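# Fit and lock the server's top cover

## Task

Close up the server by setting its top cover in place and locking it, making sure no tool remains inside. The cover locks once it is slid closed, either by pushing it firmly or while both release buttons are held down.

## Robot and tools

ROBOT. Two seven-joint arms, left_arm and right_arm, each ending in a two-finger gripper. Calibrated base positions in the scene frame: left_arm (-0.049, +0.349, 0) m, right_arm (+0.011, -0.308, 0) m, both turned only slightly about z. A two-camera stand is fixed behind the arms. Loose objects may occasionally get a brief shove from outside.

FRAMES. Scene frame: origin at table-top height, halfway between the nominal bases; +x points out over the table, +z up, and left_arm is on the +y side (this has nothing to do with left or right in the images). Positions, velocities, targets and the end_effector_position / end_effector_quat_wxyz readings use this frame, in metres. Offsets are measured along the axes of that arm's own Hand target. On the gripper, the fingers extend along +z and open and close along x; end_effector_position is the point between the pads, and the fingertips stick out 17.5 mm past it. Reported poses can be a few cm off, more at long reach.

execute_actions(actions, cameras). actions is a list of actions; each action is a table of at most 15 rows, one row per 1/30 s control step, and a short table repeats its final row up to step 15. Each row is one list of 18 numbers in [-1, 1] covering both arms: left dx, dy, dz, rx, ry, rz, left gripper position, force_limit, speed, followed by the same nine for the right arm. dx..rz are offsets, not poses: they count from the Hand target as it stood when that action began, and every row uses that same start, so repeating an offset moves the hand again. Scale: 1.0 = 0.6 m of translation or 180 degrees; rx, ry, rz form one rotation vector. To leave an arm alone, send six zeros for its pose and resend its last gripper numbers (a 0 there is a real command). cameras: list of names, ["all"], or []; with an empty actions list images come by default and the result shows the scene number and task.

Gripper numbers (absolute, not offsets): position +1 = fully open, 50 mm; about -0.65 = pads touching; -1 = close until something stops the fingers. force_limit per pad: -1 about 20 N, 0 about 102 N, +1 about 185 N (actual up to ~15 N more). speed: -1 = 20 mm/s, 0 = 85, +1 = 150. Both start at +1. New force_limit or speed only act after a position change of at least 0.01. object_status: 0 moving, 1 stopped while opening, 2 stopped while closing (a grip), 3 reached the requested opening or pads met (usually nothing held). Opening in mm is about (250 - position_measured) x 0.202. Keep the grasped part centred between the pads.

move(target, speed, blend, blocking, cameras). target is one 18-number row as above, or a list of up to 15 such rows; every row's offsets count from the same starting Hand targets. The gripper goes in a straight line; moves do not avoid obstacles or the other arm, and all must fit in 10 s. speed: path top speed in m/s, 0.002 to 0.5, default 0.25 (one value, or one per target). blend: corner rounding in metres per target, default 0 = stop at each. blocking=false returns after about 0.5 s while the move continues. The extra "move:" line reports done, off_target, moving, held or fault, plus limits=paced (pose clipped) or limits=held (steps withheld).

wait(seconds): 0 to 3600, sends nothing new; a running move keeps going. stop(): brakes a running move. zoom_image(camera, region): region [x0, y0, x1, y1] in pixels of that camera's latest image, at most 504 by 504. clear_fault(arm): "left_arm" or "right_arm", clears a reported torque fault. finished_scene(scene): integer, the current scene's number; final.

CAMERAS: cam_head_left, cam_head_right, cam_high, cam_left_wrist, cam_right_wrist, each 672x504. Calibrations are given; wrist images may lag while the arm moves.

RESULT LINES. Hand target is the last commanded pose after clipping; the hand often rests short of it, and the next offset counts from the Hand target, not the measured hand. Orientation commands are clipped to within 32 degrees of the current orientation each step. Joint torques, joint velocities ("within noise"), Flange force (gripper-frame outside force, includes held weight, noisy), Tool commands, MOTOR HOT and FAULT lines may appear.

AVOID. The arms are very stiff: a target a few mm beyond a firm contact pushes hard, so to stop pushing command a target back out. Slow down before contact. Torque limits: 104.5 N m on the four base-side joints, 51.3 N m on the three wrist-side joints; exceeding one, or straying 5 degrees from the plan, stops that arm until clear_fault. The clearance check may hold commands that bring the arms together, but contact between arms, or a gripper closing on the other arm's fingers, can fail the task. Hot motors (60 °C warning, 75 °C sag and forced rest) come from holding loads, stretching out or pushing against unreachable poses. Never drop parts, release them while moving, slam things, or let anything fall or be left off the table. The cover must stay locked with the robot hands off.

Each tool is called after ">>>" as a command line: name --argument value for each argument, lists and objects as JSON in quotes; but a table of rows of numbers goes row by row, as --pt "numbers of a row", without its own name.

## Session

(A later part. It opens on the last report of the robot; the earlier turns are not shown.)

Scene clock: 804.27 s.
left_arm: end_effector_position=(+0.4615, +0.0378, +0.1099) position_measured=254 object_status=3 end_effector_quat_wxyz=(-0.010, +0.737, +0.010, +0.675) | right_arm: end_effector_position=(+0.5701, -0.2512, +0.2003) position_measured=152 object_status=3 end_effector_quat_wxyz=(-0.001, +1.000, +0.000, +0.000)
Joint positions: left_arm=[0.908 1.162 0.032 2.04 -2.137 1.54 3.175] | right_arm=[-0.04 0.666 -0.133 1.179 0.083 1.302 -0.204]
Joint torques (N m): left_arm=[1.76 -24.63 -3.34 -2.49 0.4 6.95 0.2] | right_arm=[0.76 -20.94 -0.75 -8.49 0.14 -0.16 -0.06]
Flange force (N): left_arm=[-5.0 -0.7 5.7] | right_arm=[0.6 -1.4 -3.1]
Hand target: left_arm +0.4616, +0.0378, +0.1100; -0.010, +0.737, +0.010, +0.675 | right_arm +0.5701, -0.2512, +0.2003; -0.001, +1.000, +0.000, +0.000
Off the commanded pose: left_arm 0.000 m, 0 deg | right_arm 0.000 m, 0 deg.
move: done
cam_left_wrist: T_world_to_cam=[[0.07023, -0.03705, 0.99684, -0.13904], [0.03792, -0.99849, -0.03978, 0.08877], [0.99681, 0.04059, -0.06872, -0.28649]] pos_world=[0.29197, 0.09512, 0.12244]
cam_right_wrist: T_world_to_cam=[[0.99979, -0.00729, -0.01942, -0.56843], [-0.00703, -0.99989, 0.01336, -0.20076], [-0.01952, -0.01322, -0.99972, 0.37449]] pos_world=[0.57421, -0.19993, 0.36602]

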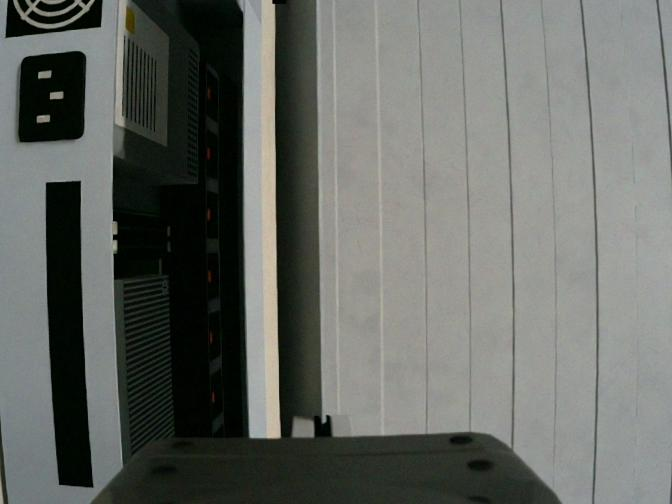

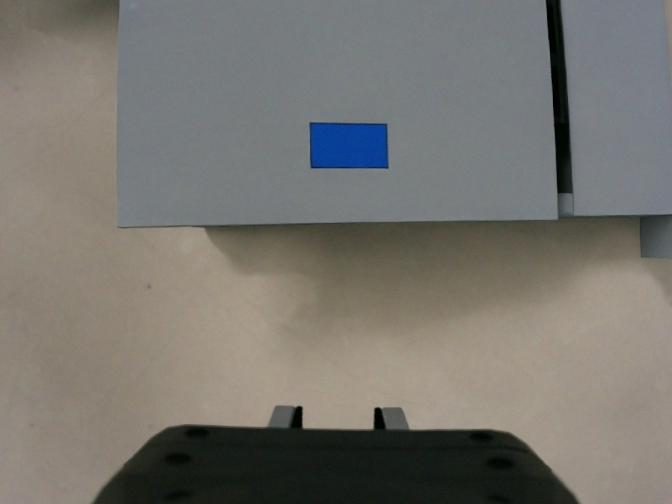

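>>> move --target '[-0.0166,0,0.0015,0,0,0,-1,0.6,-1,0,0,0,0,0,0,0,-0.5,-0.5]' --speed 0.03 --cameras '["cam_left_wrist","cam_right_wrist"]'

>>> zoom_image --camera "cam_right_wrist" --region '[520, 150, 672, 270]'

>>> zoom_image --camera "cam_left_wrist" --region '[200, 0, 400, 120]'

Scene clock: 813.67 s.
left_arm: end_effector_position=(+0.4616, +0.0378, +0.1000) position_measured=254 object_status=3 end_effector_quat_wxyz=(-0.010, +0.737, +0.010, +0.675) | right_arm: end_effector_position=(+0.5701, -0.2512, +0.2003) position_measured=152 object_status=3 end_effector_quat_wxyz=(-0.001, +1.000, +0.000, +0.000)
Joint positions: left_arm=[0.909 1.188 0.031 2.027 -2.138 1.547 3.187] | right_arm=[-0.04 0.666 -0.133 1.179 0.083 1.302 -0.204]
Joint torques (N m): left_arm=[2.09 -24.85 -3.27 -2.41 0.26 6.94 0.29] | right_arm=[0.8 -21.02 -0.74 -8.45 0.11 -0.16 -0.09]
Flange force (N): left_arm=[-5.2 -0.8 5.8] | right_arm=[1.0 -1.5 -3.1]
Hand target: left_arm +0.4616, +0.0378, +0.1000; -0.010, +0.737, +0.010, +0.675 | right_arm +0.5701, -0.2512, +0.2003; -0.001, +1.000, +0.000, +0.000
Off the commanded pose: left_arm 0.000 m, 0 deg | right_arm 0.000 m, 0 deg.
move: done
cam_left_wrist: T_world_to_cam=[[0.07013, -0.03705, 0.99685, -0.12915], [0.03792, -0.99849, -0.03978, 0.08837], [0.99682, 0.04059, -0.06862, -0.28728]] pos_world=[0.29207, 0.09512, 0.11255]
cam_right_wrist: T_world_to_cam=[[0.99979, -0.00729, -0.01942, -0.56843], [-0.00703, -0.99989, 0.01336, -0.20076], [-0.01952, -0.01322, -0.99972, 0.37449]] pos_world=[0.57421, -0.19993, 0.36602]

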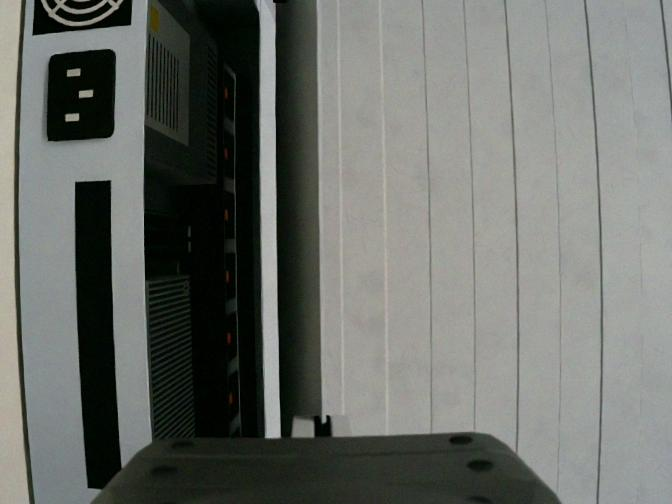

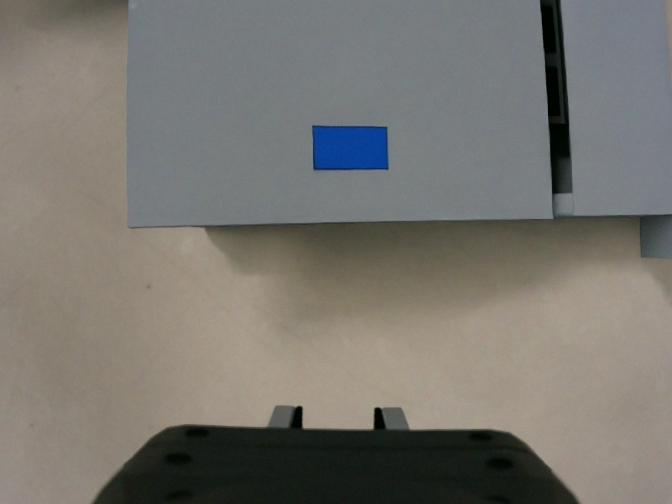

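Scaled by 3.316.

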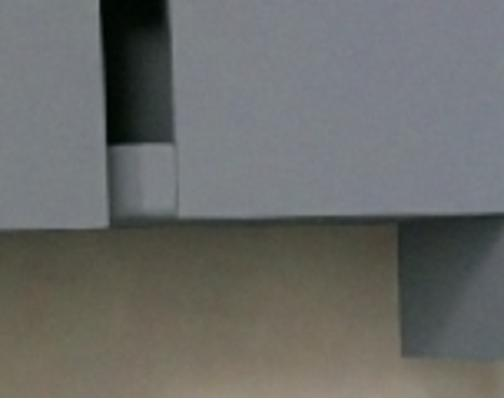

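Scaled by 2.520.

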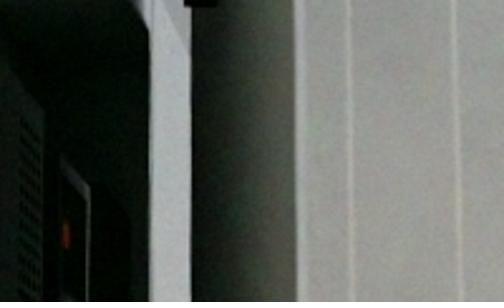

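>>> move --target '[-0.0083,0,0.0007,0,0,0,-1,0.6,-1,0,0,0,0,0,0,0,-0.5,-0.5]' --speed 0.02 --cameras '["cam_right_wrist"]'

>>> zoom_image --camera "cam_right_wrist" --region '[520, 150, 672, 270]'

Scene clock: 818.90 s.
left_arm: end_effector_position=(+0.4616, +0.0378, +0.0950) position_measured=254 object_status=3 end_effector_quat_wxyz=(-0.010, +0.737, +0.010, +0.675) | right_arm: end_effector_position=(+0.5701, -0.2512, +0.2003) position_measured=152 object_status=3 end_effector_quat_wxyz=(-0.001, +1.000, +0.000, +0.000)
Joint positions: left_arm=[0.909 1.201 0.03 2.02 -2.138 1.55 3.193] | right_arm=[-0.04 0.666 -0.133 1.179 0.083 1.302 -0.204]
Joint torques (N m): left_arm=[2.24 -24.88 -3.2 -2.4 0.23 6.95 0.3] | right_arm=[0.77 -20.94 -0.73 -8.52 0.15 -0.16 -0.08]
Flange force (N): left_arm=[-5.1 -1.0 6.0] | right_arm=[0.5 -1.4 -3.1]
Hand target: left_arm +0.4616, +0.0378, +0.0950; -0.010, +0.737, +0.010, +0.675 | right_arm +0.5701, -0.2512, +0.2003; -0.001, +1.000, +0.000, +0.000
Off the commanded pose: left_arm 0.000 m, 0 deg | right_arm 0.000 m, 0 deg.
move: done
cam_right_wrist: T_world_to_cam=[[0.99979, -0.00729, -0.01942, -0.56843], [-0.00703, -0.99989, 0.01336, -0.20076], [-0.01952, -0.01322, -0.99972, 0.37449]] pos_world=[0.57421, -0.19993, 0.36602]

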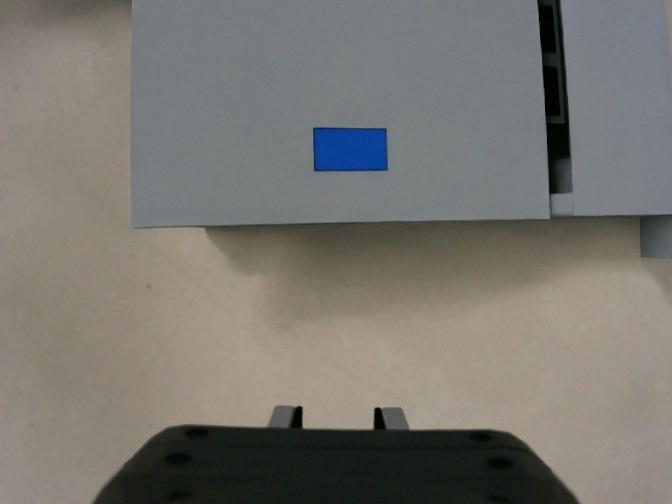

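Scaled by 3.316.

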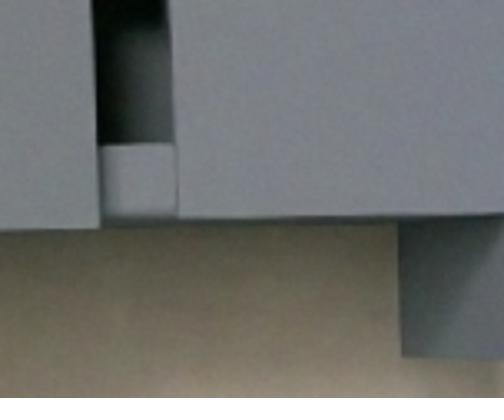

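>>> move --target '[-0.0166,0,0.0015,0,0,0,-1,0.6,-1,0,0,0,0,0,0,0,-0.5,-0.5]' --speed 0.025 --cameras '["cam_left_wrist","cam_right_wrist"]'

>>> zoom_image --camera "cam_right_wrist" --region '[520, 150, 672, 270]'

>>> zoom_image --camera "cam_left_wrist" --region '[200, 0, 400, 120]'

Scene clock: 827.60 s.
left_arm: end_effector_position=(+0.4616, +0.0378, +0.0850) position_measured=254 object_status=3 end_effector_quat_wxyz=(-0.010, +0.737, +0.010, +0.675) | right_arm: end_effector_position=(+0.5701, -0.2512, +0.2003) position_measured=152 object_status=3 end_effector_quat_wxyz=(-0.001, +1.000, +0.000, +0.000)
Joint positions: left_arm=[0.91 1.227 0.029 2.006 -2.139 1.556 3.204] | right_arm=[-0.04 0.666 -0.133 1.179 0.083 1.302 -0.204]
Joint torques (N m): left_arm=[2.42 -24.93 -3.13 -2.32 0.15 6.87 0.25] | right_arm=[0.77 -20.97 -0.73 -8.45 0.11 -0.18 -0.04]
Flange force (N): left_arm=[-5.1 -1.5 5.8] | right_arm=[0.9 -1.5 -3.2]
Hand target: left_arm +0.4616, +0.0378, +0.0850; -0.010, +0.737, +0.010, +0.675 | right_arm +0.5701, -0.2512, +0.2003; -0.001, +1.000, +0.000, +0.000
Off the commanded pose: left_arm 0.000 m, 0 deg | right_arm 0.000 m, 0 deg.
move: done
cam_left_wrist: T_world_to_cam=[[0.07013, -0.03695, 0.99685, -0.11421], [0.03793, -0.99849, -0.03968, 0.08777], [0.99682, 0.04059, -0.06862, -0.28831]] pos_world=[0.29207, 0.09512, 0.09754]
cam_right_wrist: T_world_to_cam=[[0.99979, -0.00729, -0.01942, -0.56843], [-0.00703, -0.99989, 0.01336, -0.20076], [-0.01952, -0.01322, -0.99972, 0.37449]] pos_world=[0.57421, -0.19993, 0.36602]

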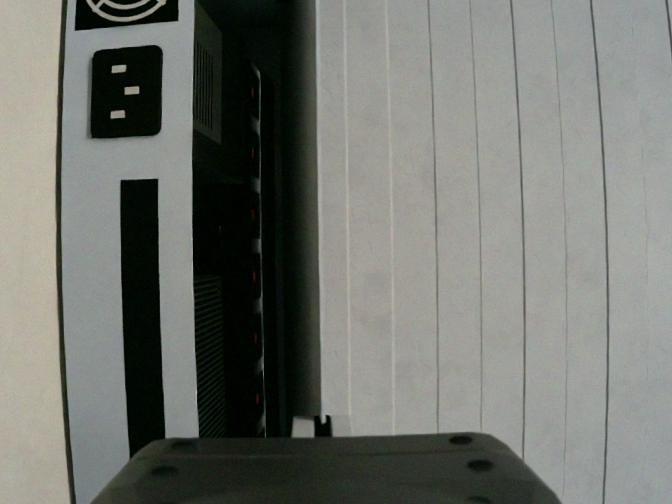

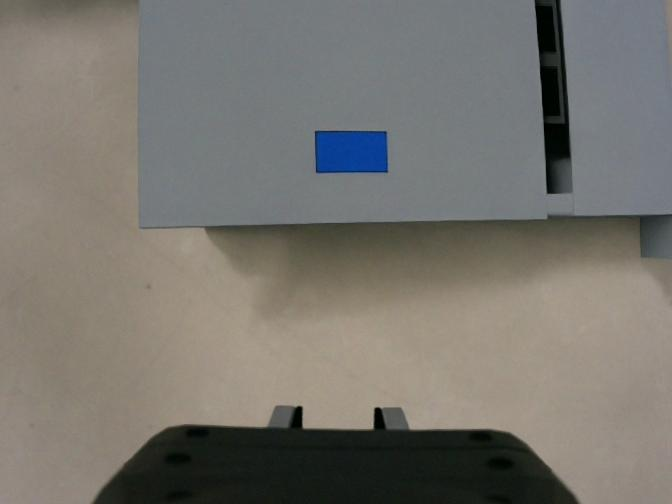

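Scaled by 3.316.

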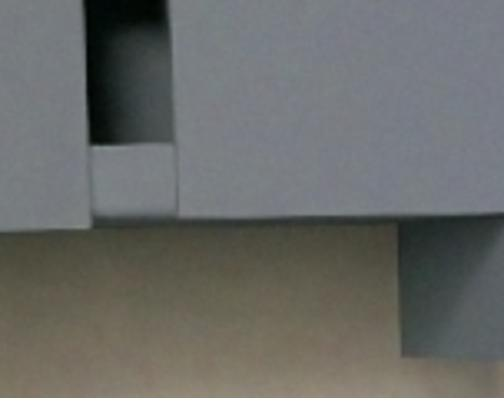

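Scaled by 2.520.

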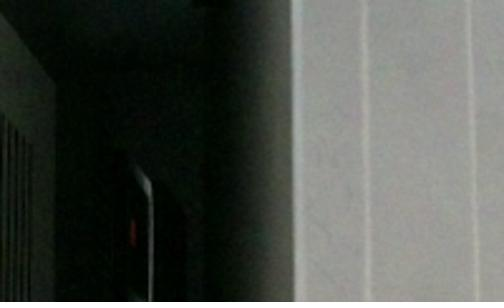

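>>> move --target '[-0.0204,0,-0.0032,0,0,0,-1,0.6,-1,0,0,0,0,0,0,0,-0.5,-0.5]' --speed 0.025 --cameras '["cam_right_wrist"]'

>>> zoom_image --camera "cam_right_wrist" --region '[520, 150, 672, 270]'

Scene clock: 844.80 s.
left_arm: end_effector_position=(+0.4586, +0.0377, +0.0729) position_measured=254 object_status=3 end_effector_quat_wxyz=(-0.010, +0.737, +0.010, +0.675) | right_arm: end_effector_position=(+0.5701, -0.2512, +0.2003) position_measured=152 object_status=3 end_effector_quat_wxyz=(-0.001, +1.000, +0.000, +0.000)
Joint positions: left_arm=[0.915 1.259 0.031 1.993 -2.134 1.567 3.219] | right_arm=[-0.04 0.666 -0.133 1.179 0.083 1.302 -0.204]
Joint torques (N m): left_arm=[2.81 -23.8 -2.16 -1.68 -0.02 5.87 0.23] | right_arm=[0.78 -20.95 -0.74 -8.5 0.12 -0.13 -0.09]
Flange force (N): left_arm=[-3.4 -2.0 6.0] | right_arm=[0.5 -1.4 -3.0]
Hand target: left_arm +0.4586, +0.0377, +0.0729; -0.010, +0.737, +0.010, +0.675 | right_arm +0.5701, -0.2512, +0.2003; -0.001, +1.000, +0.000, +0.000
Off the commanded pose: left_arm 0.000 m, 0 deg | right_arm 0.000 m, 0 deg.
move: done
cam_right_wrist: T_world_to_cam=[[0.99979, -0.00729, -0.01942, -0.56843], [-0.00703, -0.99989, 0.01336, -0.20076], [-0.01952, -0.01322, -0.99972, 0.37449]] pos_world=[0.57421, -0.19993, 0.36602]

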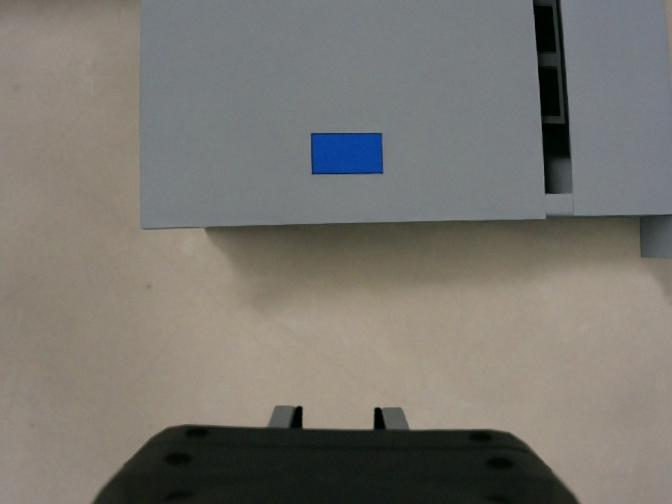

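Scaled by 3.316.

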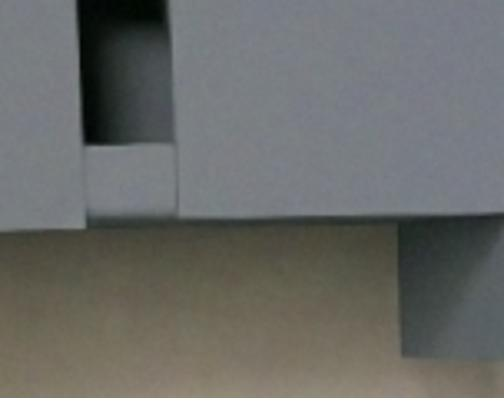

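>>> move --target '[-0.0201,0,-0.0003,0,0,0,-1,0.6,-1,0,0,0,0,0,0,0,-0.5,-0.5]' --speed 0.025 --cameras '["cam_right_wrist","cam_left_wrist"]'

>>> zoom_image --camera "cam_right_wrist" --region '[520, 150, 672, 270]'

Scene clock: 852.13 s.
left_arm: end_effector_position=(+0.4574, +0.0377, +0.0610) position_measured=254 object_status=3 end_effector_quat_wxyz=(-0.010, +0.737, +0.010, +0.675) | right_arm: end_effector_position=(+0.5701, -0.2512, +0.2003) position_measured=152 object_status=3 end_effector_quat_wxyz=(-0.001, +1.000, +0.000, +0.000)
Joint positions: left_arm=[0.918 1.29 0.031 1.976 -2.132 1.575 3.231] | right_arm=[-0.04 0.666 -0.133 1.179 0.083 1.302 -0.204]
Joint torques (N m): left_arm=[3.81 -22.57 -0.59 -1.24 -0.47 4.67 0.4] | right_arm=[0.81 -20.94 -0.78 -8.49 0.14 -0.19 -0.04]
Flange force (N): left_arm=[-1.0 -3.2 7.0] | right_arm=[0.7 -1.5 -3.2]
Hand target: left_arm +0.4574, +0.0377, +0.0610; -0.010, +0.737, +0.010, +0.675 | right_arm +0.5701, -0.2512, +0.2003; -0.001, +1.000, +0.000, +0.000
Off the commanded pose: left_arm 0.000 m, 0 deg | right_arm 0.000 m, 0 deg.
move: done
cam_left_wrist: T_world_to_cam=[[0.07013, -0.03705, 0.99685, -0.08998], [0.03792, -0.99849, -0.03978, 0.08688], [0.99682, 0.04059, -0.06862, -0.28576]] pos_world=[0.28787, 0.09502, 0.07355]
cam_right_wrist: T_world_to_cam=[[0.99979, -0.00729, -0.01942, -0.56843], [-0.00703, -0.99989, 0.01336, -0.20076], [-0.01952, -0.01322, -0.99972, 0.37449]] pos_world=[0.57421, -0.19993, 0.36602]
Images, in order (width x height): cam_left_wrist 672x504, cam_right_wrist 672x504.

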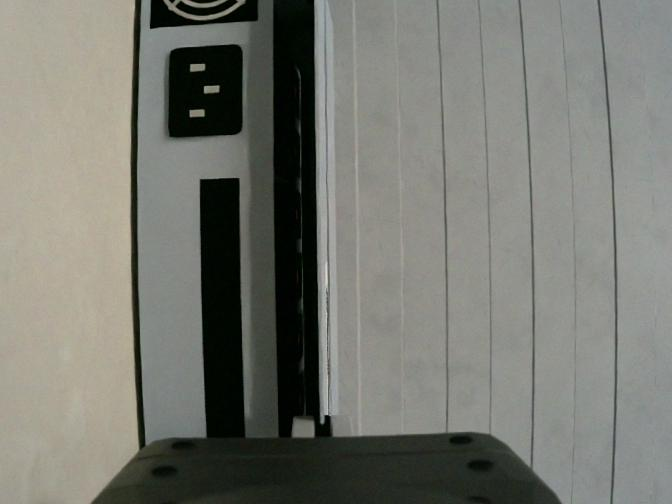

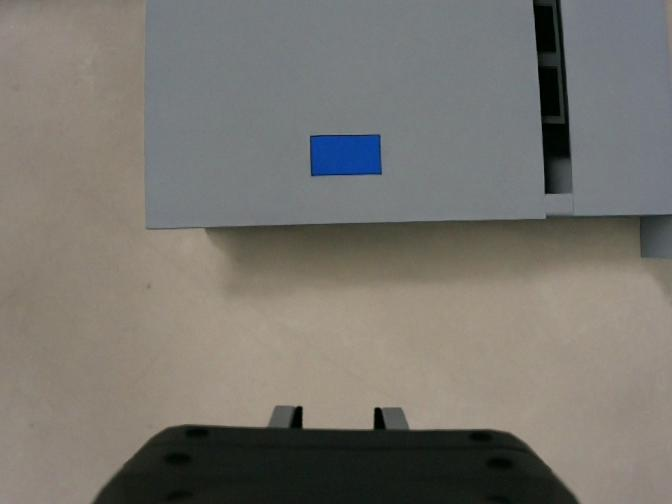

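Scaled by 3.316.

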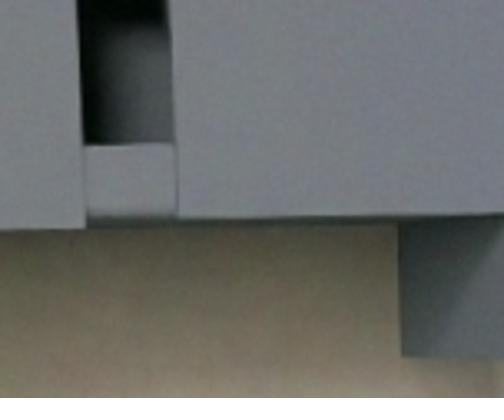

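>>> move --target '[-0.0134,-0.0012,0.0003,0,0,0,-1,0.6,-1,0,0,0,0,0,0,0,-0.5,-0.5]' --speed 0.025 --cameras '["cam_right_wrist","cam_left_wrist"]'

>>> zoom_image --camera "cam_right_wrist" --region '[520, 150, 672, 270]'

>>> zoom_image --camera "cam_left_wrist" --region '[100, 0, 450, 200]'

Scene clock: 857.33 s.
left_arm: end_effector_position=(+0.4568, +0.0384, +0.0529) position_measured=254 object_status=3 end_effector_quat_wxyz=(-0.010, +0.737, +0.010, +0.675) | right_arm: end_effector_position=(+0.5701, -0.2512, +0.2003) position_measured=152 object_status=3 end_effector_quat_wxyz=(-0.001, +1.000, +0.000, +0.000)
Joint positions: left_arm=[0.918 1.311 0.031 1.966 -2.132 1.58 3.24] | right_arm=[-0.04 0.666 -0.133 1.179 0.083 1.302 -0.204]
Joint torques (N m): left_arm=[1.38 -21.57 -1.62 -0.44 0.54 4.08 0.38] | right_arm=[0.76 -20.97 -0.76 -8.43 0.13 -0.19 -0.09]
Flange force (N): left_arm=[-0.2 0.0 4.3] | right_arm=[1.1 -1.4 -3.3]
Hand target: left_arm +0.4568, +0.0385, +0.0529; -0.010, +0.737, +0.010, +0.675 | right_arm +0.5701, -0.2512, +0.2003; -0.001, +1.000, +0.000, +0.000
Off the commanded pose: left_arm 0.000 m, 0 deg | right_arm 0.000 m, 0 deg.
move: done
cam_left_wrist: T_world_to_cam=[[0.07013, -0.03705, 0.99685, -0.08184], [0.03792, -0.99849, -0.03978, 0.08728], [0.99682, 0.04059, -0.06862, -0.28575]] pos_world=[0.28727, 0.09572, 0.06545]
cam_right_wrist: T_world_to_cam=[[0.99979, -0.00729, -0.01942, -0.56843], [-0.00703, -0.99989, 0.01336, -0.20076], [-0.01952, -0.01322, -0.99972, 0.37449]] pos_world=[0.57421, -0.19993, 0.36602]
Images, in order (width x height): cam_left_wrist 672x504, cam_right_wrist 672x504.

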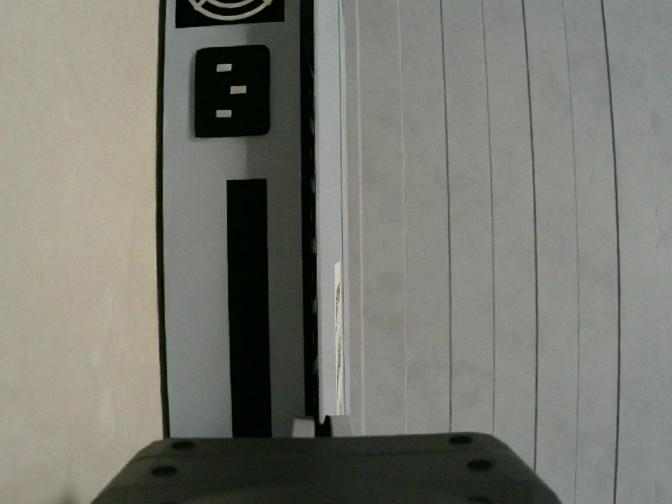

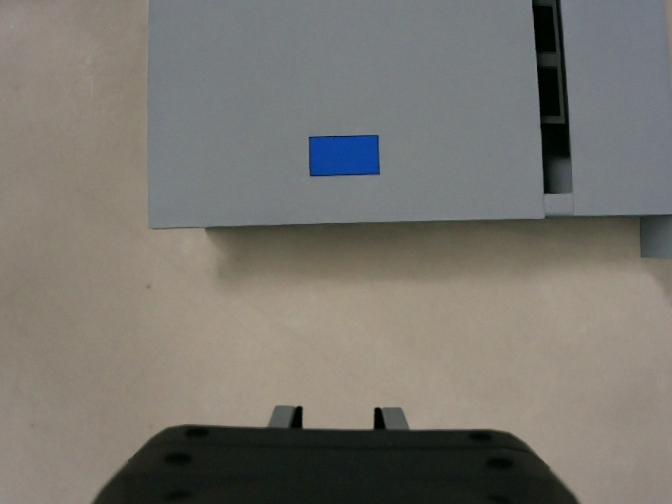

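Scaled by 3.316.

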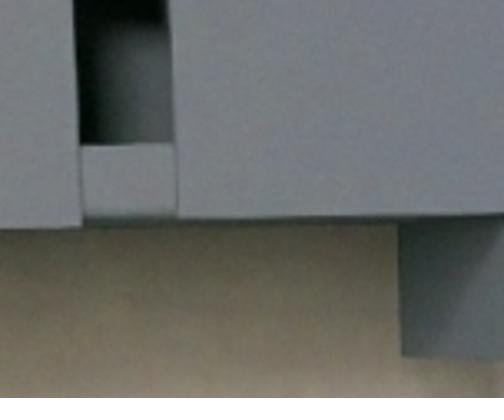

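Scaled by 1.440.

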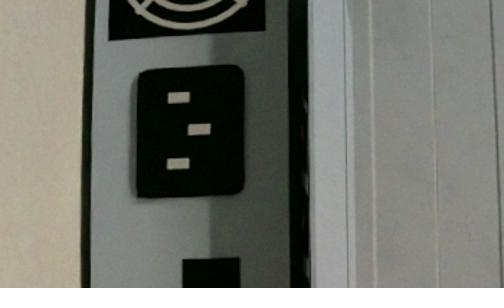

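>>> move --target '[-0.0083,0,0.0007,0,0,0,-1,0.6,-1,0,0,0,0,0,0,0,-0.5,-0.5]' --speed 0.02 --cameras '["cam_right_wrist","cam_left_wrist"]'

>>> zoom_image --camera "cam_left_wrist" --region '[200, 0, 450, 200]'

>>> zoom_image --camera "cam_right_wrist" --region '[520, 150, 672, 270]'

Scene clock: 863.67 s.
left_arm: end_effector_position=(+0.4568, +0.0385, +0.0479) position_measured=254 object_status=3 end_effector_quat_wxyz=(-0.010, +0.737, +0.010, +0.675) | right_arm: end_effector_position=(+0.5701, -0.2512, +0.2003) position_measured=152 object_status=3 end_effector_quat_wxyz=(-0.001, +1.000, +0.000, +0.000)
Joint positions: left_arm=[0.919 1.324 0.03 1.957 -2.132 1.582 3.243] | right_arm=[-0.04 0.666 -0.133 1.179 0.083 1.302 -0.204]
Joint torques (N m): left_arm=[1.03 -21.14 -1.55 -0.35 0.48 3.56 0.34] | right_arm=[0.77 -21.03 -0.74 -8.47 0.12 -0.19 -0.11]
Flange force (N): left_arm=[0.5 -0.1 3.0] | right_arm=[1.0 -1.4 -3.2]
Hand target: left_arm +0.4568, +0.0384, +0.0479; -0.010, +0.737, +0.010, +0.675 | right_arm +0.5701, -0.2512, +0.2003; -0.001, +1.000, +0.000, +0.000
Off the commanded pose: left_arm 0.000 m, 0 deg | right_arm 0.000 m, 0 deg.
move: done
cam_left_wrist: T_world_to_cam=[[0.07013, -0.03705, 0.99685, -0.07685], [0.03792, -0.99849, -0.03978, 0.08708], [0.99682, 0.04059, -0.06862, -0.28609]] pos_world=[0.28727, 0.09572, 0.06045]
cam_right_wrist: T_world_to_cam=[[0.99979, -0.00729, -0.01942, -0.56843], [-0.00703, -0.99989, 0.01336, -0.20076], [-0.01952, -0.01322, -0.99972, 0.37449]] pos_world=[0.57421, -0.19993, 0.36602]
Images, in order (width x height): cam_left_wrist 672x504, cam_right_wrist 672x504.

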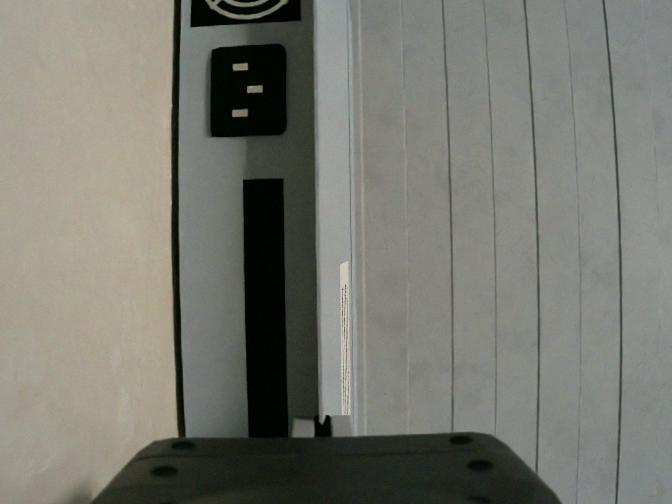

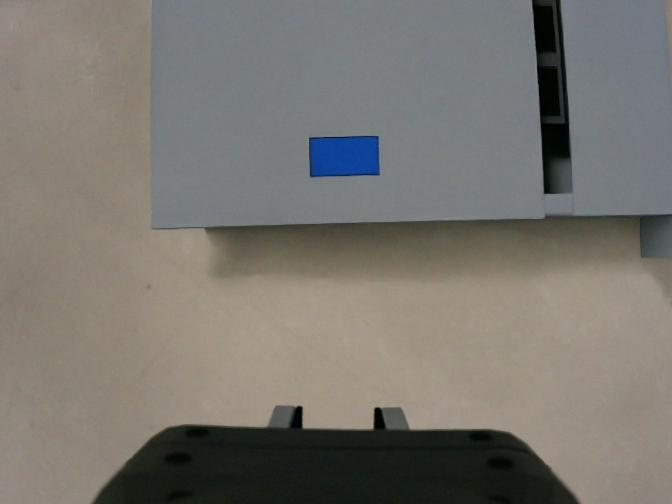

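Scaled by 2.016.

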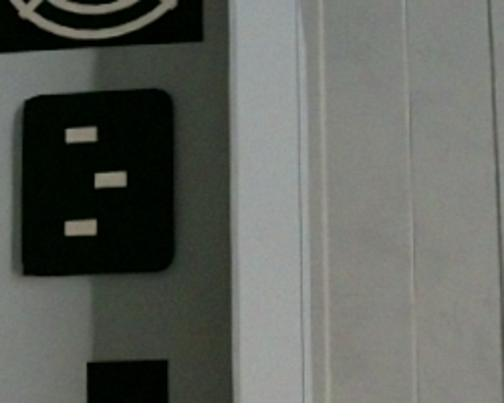

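Scaled by 3.316.

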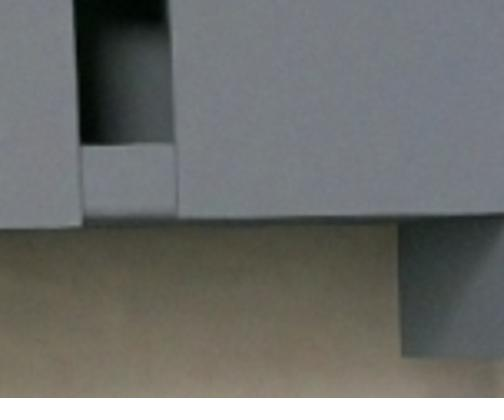

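>>> move --target '[-0.0033,0,0.0003,0,0,0,-1,0.6,-1,0,0,0,0,0,0,0,-0.5,-0.5]' --speed 0.02

Scene clock: 867.83 s.
left_arm: end_effector_position=(+0.4568, +0.0384, +0.0460) position_measured=254 object_status=3 end_effector_quat_wxyz=(-0.010, +0.737, +0.010, +0.675) | right_arm: end_effector_position=(+0.5701, -0.2512, +0.2003) position_measured=152 object_status=3 end_effector_quat_wxyz=(-0.001, +1.000, +0.000, +0.000)
Joint positions: left_arm=[0.919 1.329 0.03 1.954 -2.133 1.583 3.245] | right_arm=[-0.04 0.666 -0.133 1.179 0.083 1.302 -0.204]
Joint torques (N m): left_arm=[0.07 -10.47 3.24 0.2 -1.53 -4.09 0.33] | right_arm=[0.75 -20.93 -0.7 -8.41 0.11 -0.17 -0.06]
Flange force (N): left_arm=[22.5 -4.4 -7.7] | right_arm=[1.0 -1.4 -3.3]
Hand target: left_arm +0.4568, +0.0384, +0.0460; -0.010, +0.737, +0.010, +0.675 | right_arm +0.5701, -0.2512, +0.2003; -0.001, +1.000, +0.000, +0.000
Off the commanded pose: left_arm 0.000 m, 0 deg | right_arm 0.000 m, 0 deg.
move: done

>>> move --pt "0.002 0 -0.0002 0 0 0 -1 0.6 -1 0 0 0 0 0 0 0 -0.5 -0.5" --pt "0.002 0 -0.0003 0 0 0 -0.2 0.6 -1 0 0 0 0 0 0 0 -0.5 -0.5" --pt "0.0005 0 -0.075 0 0 0 -0.2 0.6 -1 0 0 0 0 0 0 0 -0.5 -0.5" --pt "0.0005 0 -0.0752 0 0 0 -1 0 0 0 0 0 0 0 0 0 -0.5 -0.5" --speed '[0.02,0.02,0.1,0.05]' --cameras '["cam_right_wrist","cam_left_wrist"]'

>>> zoom_image --camera "cam_right_wrist" --region '[520, 150, 672, 270]'

Scene clock: 885.43 s.
left_arm: end_effector_position=(+0.4119, +0.0372, +0.0502) position_measured=253 object_status=3 end_effector_quat_wxyz=(-0.010, +0.737, +0.010, +0.675) | right_arm: end_effector_position=(+0.5701, -0.2512, +0.2003) position_measured=152 object_status=3 end_effector_quat_wxyz=(-0.001, +1.000, +0.000, +0.000)
Joint positions: left_arm=[0.989 1.33 0.08 2.016 -2.042 1.646 3.287] | right_arm=[-0.04 0.666 -0.133 1.179 0.083 1.302 -0.204]
Joint torques (N m): left_arm=[1.83 -19.64 -0.76 0.85 0.6 3.62 0.21] | right_arm=[0.77 -20.92 -0.72 -8.45 0.15 -0.15 -0.07]
Flange force (N): left_arm=[1.8 0.1 5.4] | right_arm=[0.7 -1.4 -3.2]
Hand target: left_arm +0.4119, +0.0372, +0.0502; -0.010, +0.737, +0.010, +0.675 | right_arm +0.5701, -0.2512, +0.2003; -0.001, +1.000, +0.000, +0.000
Off the commanded pose: left_arm 0.000 m, 0 deg | right_arm 0.000 m, 0 deg.
move: done
cam_left_wrist: T_world_to_cam=[[0.07013, -0.03705, 0.99685, -0.07604], [0.03792, -0.99849, -0.03978, 0.08768], [0.99682, 0.04059, -0.06862, -0.24113]] pos_world=[0.24237, 0.09452, 0.06275]
cam_right_wrist: T_world_to_cam=[[0.99979, -0.00729, -0.01942, -0.56843], [-0.00703, -0.99989, 0.01336, -0.20076], [-0.01952, -0.01322, -0.99972, 0.37449]] pos_world=[0.57421, -0.19993, 0.36602]
Images, in order (width x height): cam_left_wrist 672x504, cam_right_wrist 672x504.

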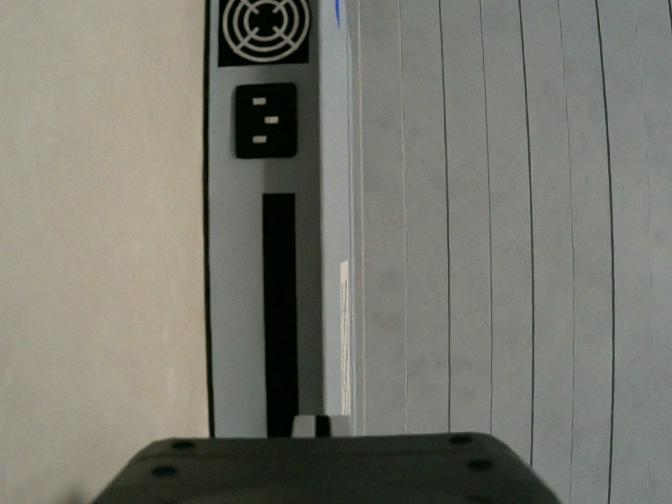

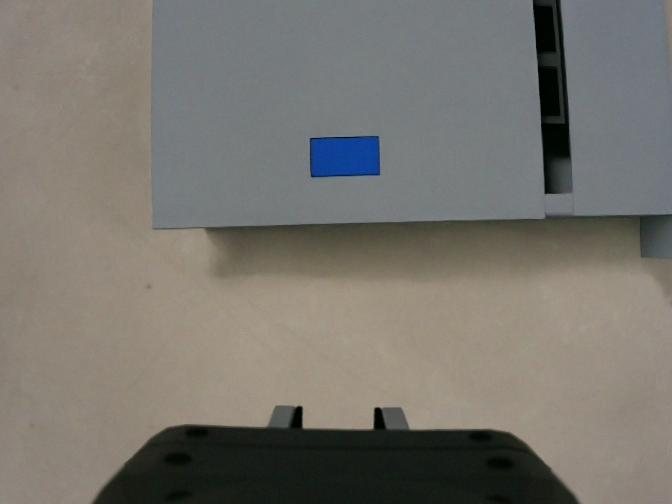

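Scaled by 3.316.

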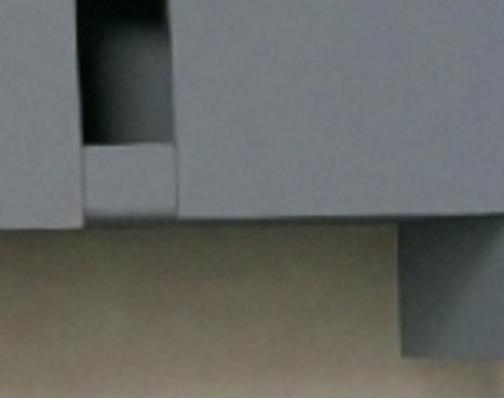

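>>> move --pt "0.005 0.0004 0.055 0 0 0 -1 0 0 0 0 0 0 0 0 0 -0.5 -0.5" --pt "0.0058 0.0005 0.0657 0 0 0 -1 0 0 0 0 0 0 0 0 0 -0.5 -0.5" --speed '[0.08,0.02]' --blend '[0.002,0]' --cameras '["cam_right_wrist"]'

>>> zoom_image --camera "cam_right_wrist" --region '[520, 150, 672, 270]'

Scene clock: 894.90 s.
left_arm: end_effector_position=(+0.4515, +0.0380, +0.0502) position_measured=253 object_status=3 end_effector_quat_wxyz=(-0.010, +0.737, +0.010, +0.675) | right_arm: end_effector_position=(+0.5701, -0.2512, +0.2003) position_measured=152 object_status=3 end_effector_quat_wxyz=(-0.001, +1.000, +0.000, +0.000)
Joint positions: left_arm=[0.927 1.319 0.037 1.968 -2.122 1.589 3.246] | right_arm=[-0.04 0.666 -0.133 1.179 0.083 1.302 -0.204]
Joint torques (N m): left_arm=[0.91 -20.54 -1.81 -0.71 0.27 3.48 0.23] | right_arm=[0.75 -20.98 -0.72 -8.44 0.15 -0.18 -0.05]
Flange force (N): left_arm=[2.3 -1.0 1.2] | right_arm=[0.9 -1.4 -3.2]
Hand target: left_arm +0.4515, +0.0380, +0.0502; -0.010, +0.737, +0.010, +0.675 | right_arm +0.5701, -0.2512, +0.2003; -0.001, +1.000, +0.000, +0.000
Off the commanded pose: left_arm 0.000 m, 0 deg | right_arm 0.000 m, 0 deg.
move: done
cam_right_wrist: T_world_to_cam=[[0.99979, -0.00729, -0.01942, -0.56843], [-0.00703, -0.99989, 0.01336, -0.20076], [-0.01952, -0.01322, -0.99972, 0.37449]] pos_world=[0.57421, -0.19993, 0.36602]

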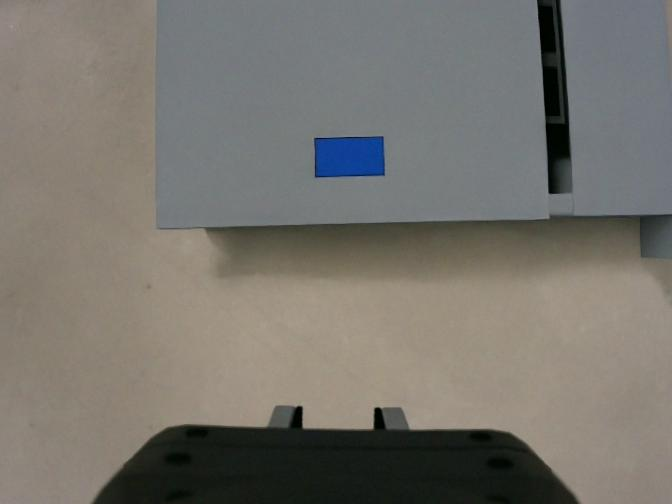

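Scaled by 3.316.

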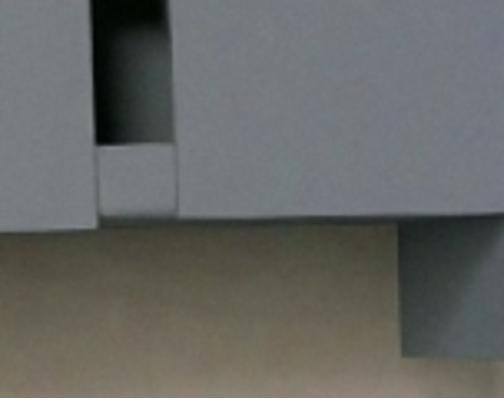

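>>> move --target '[0.0009,0.0001,0.01,0,0,0,-1,0,0,0,0,0,0,0,0,0,-0.5,-0.5]' --speed 0.02 --cameras '["cam_right_wrist","cam_left_wrist"]'

>>> zoom_image --camera "cam_right_wrist" --region '[520, 150, 672, 270]'

Scene clock: 899.60 s.
left_arm: end_effector_position=(+0.4574, +0.0381, +0.0502) position_measured=253 object_status=3 end_effector_quat_wxyz=(-0.010, +0.737, +0.010, +0.675) | right_arm: end_effector_position=(+0.5701, -0.2512, +0.2003) position_measured=152 object_status=3 end_effector_quat_wxyz=(-0.001, +1.000, +0.000, +0.000)
Joint positions: left_arm=[0.918 1.318 0.03 1.959 -2.133 1.58 3.24] | right_arm=[-0.04 0.666 -0.133 1.179 0.083 1.302 -0.204]
Joint torques (N m): left_arm=[-5.27 -20.74 -6.01 -6.08 -1.85 1.75 0.29] | right_arm=[0.74 -20.99 -0.73 -8.5 0.12 -0.2 -0.1]
Flange force (N): left_arm=[7.9 -5.8 -26.9] | right_arm=[0.8 -1.3 -3.2]
Hand target: left_arm +0.4575, +0.0381, +0.0502; -0.010, +0.737, +0.010, +0.675 | right_arm +0.5701, -0.2512, +0.2003; -0.001, +1.000, +0.000, +0.000
Off the commanded pose: left_arm 0.000 m, 0 deg | right_arm 0.000 m, 0 deg.
move: done
cam_left_wrist: T_world_to_cam=[[0.07022, -0.03705, 0.99684, -0.07923], [0.03782, -0.99849, -0.03978, 0.08688], [0.99681, 0.04049, -0.06872, -0.28651]] pos_world=[0.28787, 0.09542, 0.06275]
cam_right_wrist: T_world_to_cam=[[0.99979, -0.00729, -0.01942, -0.56843], [-0.00703, -0.99989, 0.01336, -0.20076], [-0.01952, -0.01322, -0.99972, 0.37449]] pos_world=[0.57421, -0.19993, 0.36602]
Images, in order (width x height): cam_left_wrist 672x504, cam_right_wrist 672x504.

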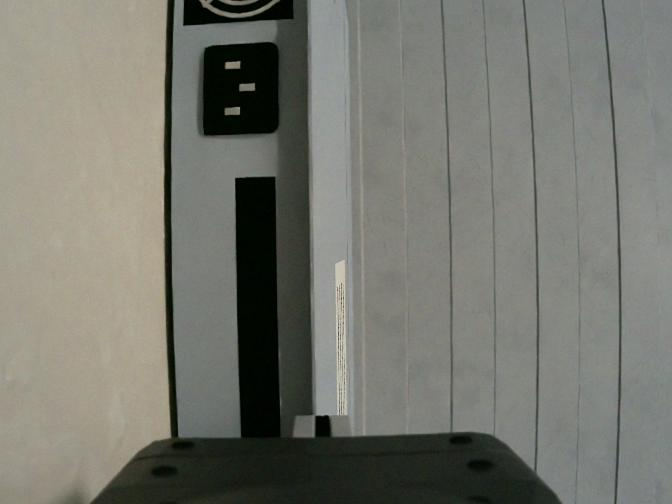

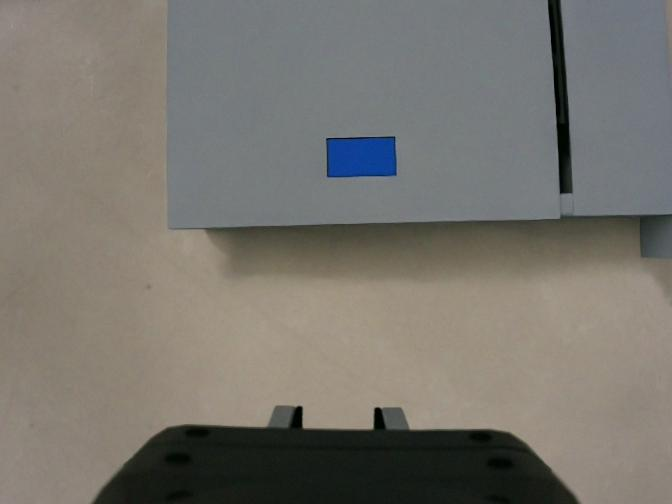

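Scaled by 3.316.

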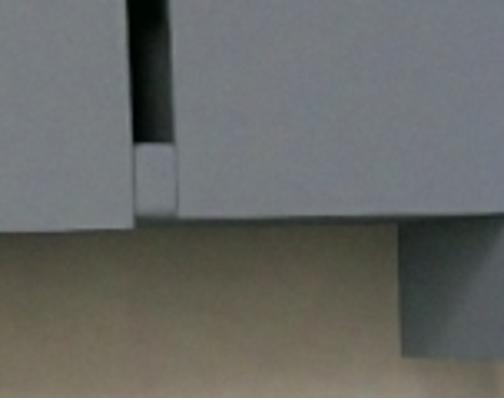

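>>> move --target '[0.0004,0.0001,0.005,0,0,0,-1,0,0,0,0,0,0,0,0,0,-0.5,-0.5]' --speed 0.02 --cameras '["cam_right_wrist"]'

>>> zoom_image --camera "cam_right_wrist" --region '[520, 150, 672, 270]'

Scene clock: 903.43 s.
left_arm: end_effector_position=(+0.4605, +0.0381, +0.0502) position_measured=253 object_status=3 end_effector_quat_wxyz=(-0.010, +0.737, +0.010, +0.675) | right_arm: end_effector_position=(+0.5701, -0.2512, +0.2003) position_measured=152 object_status=3 end_effector_quat_wxyz=(-0.001, +1.000, +0.000, +0.000)
Joint positions: left_arm=[0.913 1.317 0.027 1.955 -2.139 1.575 3.237] | right_arm=[-0.04 0.666 -0.133 1.179 0.083 1.302 -0.204]
Joint torques (N m): left_arm=[-6.19 -20.81 -6.68 -7.84 -2.84 1.24 0.3] | right_arm=[0.8 -20.95 -0.72 -8.43 0.12 -0.18 -0.06]
Flange force (N): left_arm=[9.9 -8.3 -34.2] | right_arm=[0.9 -1.5 -3.3]
Hand target: left_arm +0.4605, +0.0381, +0.0502; -0.010, +0.737, +0.010, +0.675 | right_arm +0.5701, -0.2512, +0.2003; -0.001, +1.000, +0.000, +0.000
Off the commanded pose: left_arm 0.000 m, 0 deg | right_arm 0.000 m, 0 deg.
move: done
cam_right_wrist: T_world_to_cam=[[0.99979, -0.00729, -0.01942, -0.56843], [-0.00703, -0.99989, 0.01336, -0.20076], [-0.01952, -0.01322, -0.99972, 0.37449]] pos_world=[0.57421, -0.19993, 0.36602]

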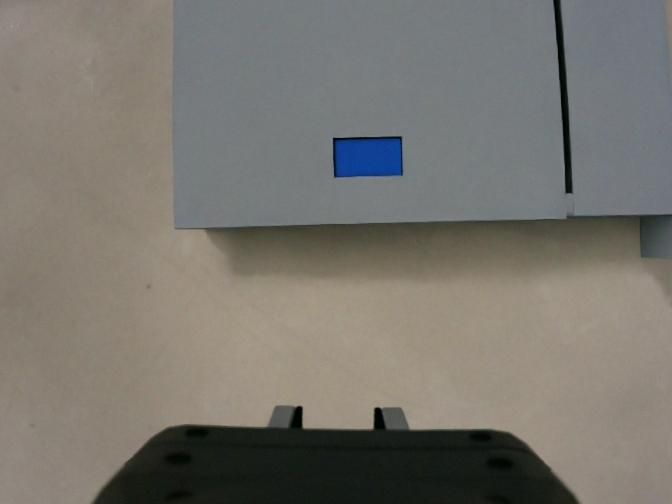

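Scaled by 3.316.

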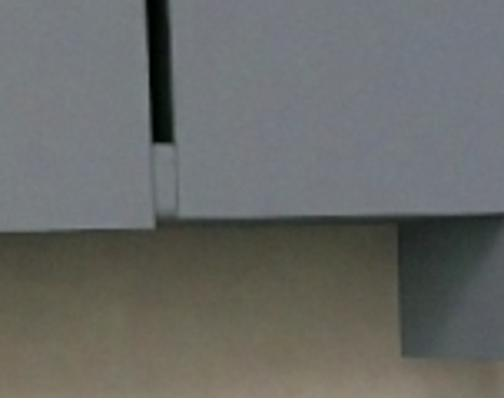

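>>> move --target '[0.0004,0.0001,0.005,0,0,0,-1,0,0,0,0,0,0,0,0,0,-0.5,-0.5]' --speed 0.02 --cameras '["cam_right_wrist"]'

>>> zoom_image --camera "cam_right_wrist" --region '[520, 100, 672, 270]'

Scene clock: 906.47 s.
left_arm: end_effector_position=(+0.4636, +0.0381, +0.0502) position_measured=253 object_status=3 end_effector_quat_wxyz=(-0.010, +0.737, +0.010, +0.675) | right_arm: end_effector_position=(+0.5701, -0.2512, +0.2003) position_measured=152 object_status=3 end_effector_quat_wxyz=(-0.001, +1.000, +0.000, +0.000)
Joint positions: left_arm=[0.909 1.316 0.024 1.95 -2.144 1.571 3.233] | right_arm=[-0.04 0.666 -0.133 1.179 0.083 1.302 -0.204]
Joint torques (N m): left_arm=[1.94 -20.59 -0.98 -0.22 0.43 3.66 0.24] | right_arm=[0.77 -20.98 -0.68 -8.46 0.11 -0.14 -0.08]
Flange force (N): left_arm=[1.9 -0.6 5.4] | right_arm=[0.8 -1.4 -3.1]
Hand target: left_arm +0.4635, +0.0381, +0.0502; -0.010, +0.737, +0.010, +0.675 | right_arm +0.5701, -0.2512, +0.2003; -0.001, +1.000, +0.000, +0.000
Off the commanded pose: left_arm 0.000 m, 0 deg | right_arm 0.000 m, 0 deg.
move: done
cam_right_wrist: T_world_to_cam=[[0.99979, -0.00729, -0.01942, -0.56843], [-0.00703, -0.99989, 0.01336, -0.20076], [-0.01952, -0.01322, -0.99972, 0.37449]] pos_world=[0.57421, -0.19993, 0.36602]

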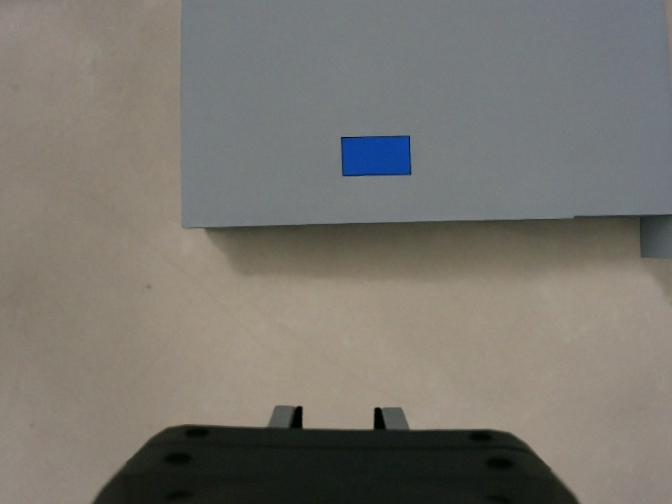

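Scaled by 2.965.

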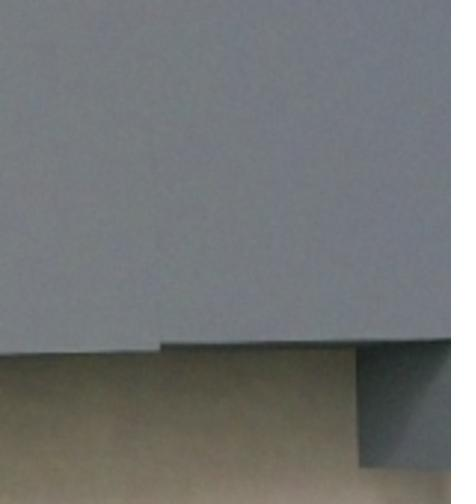

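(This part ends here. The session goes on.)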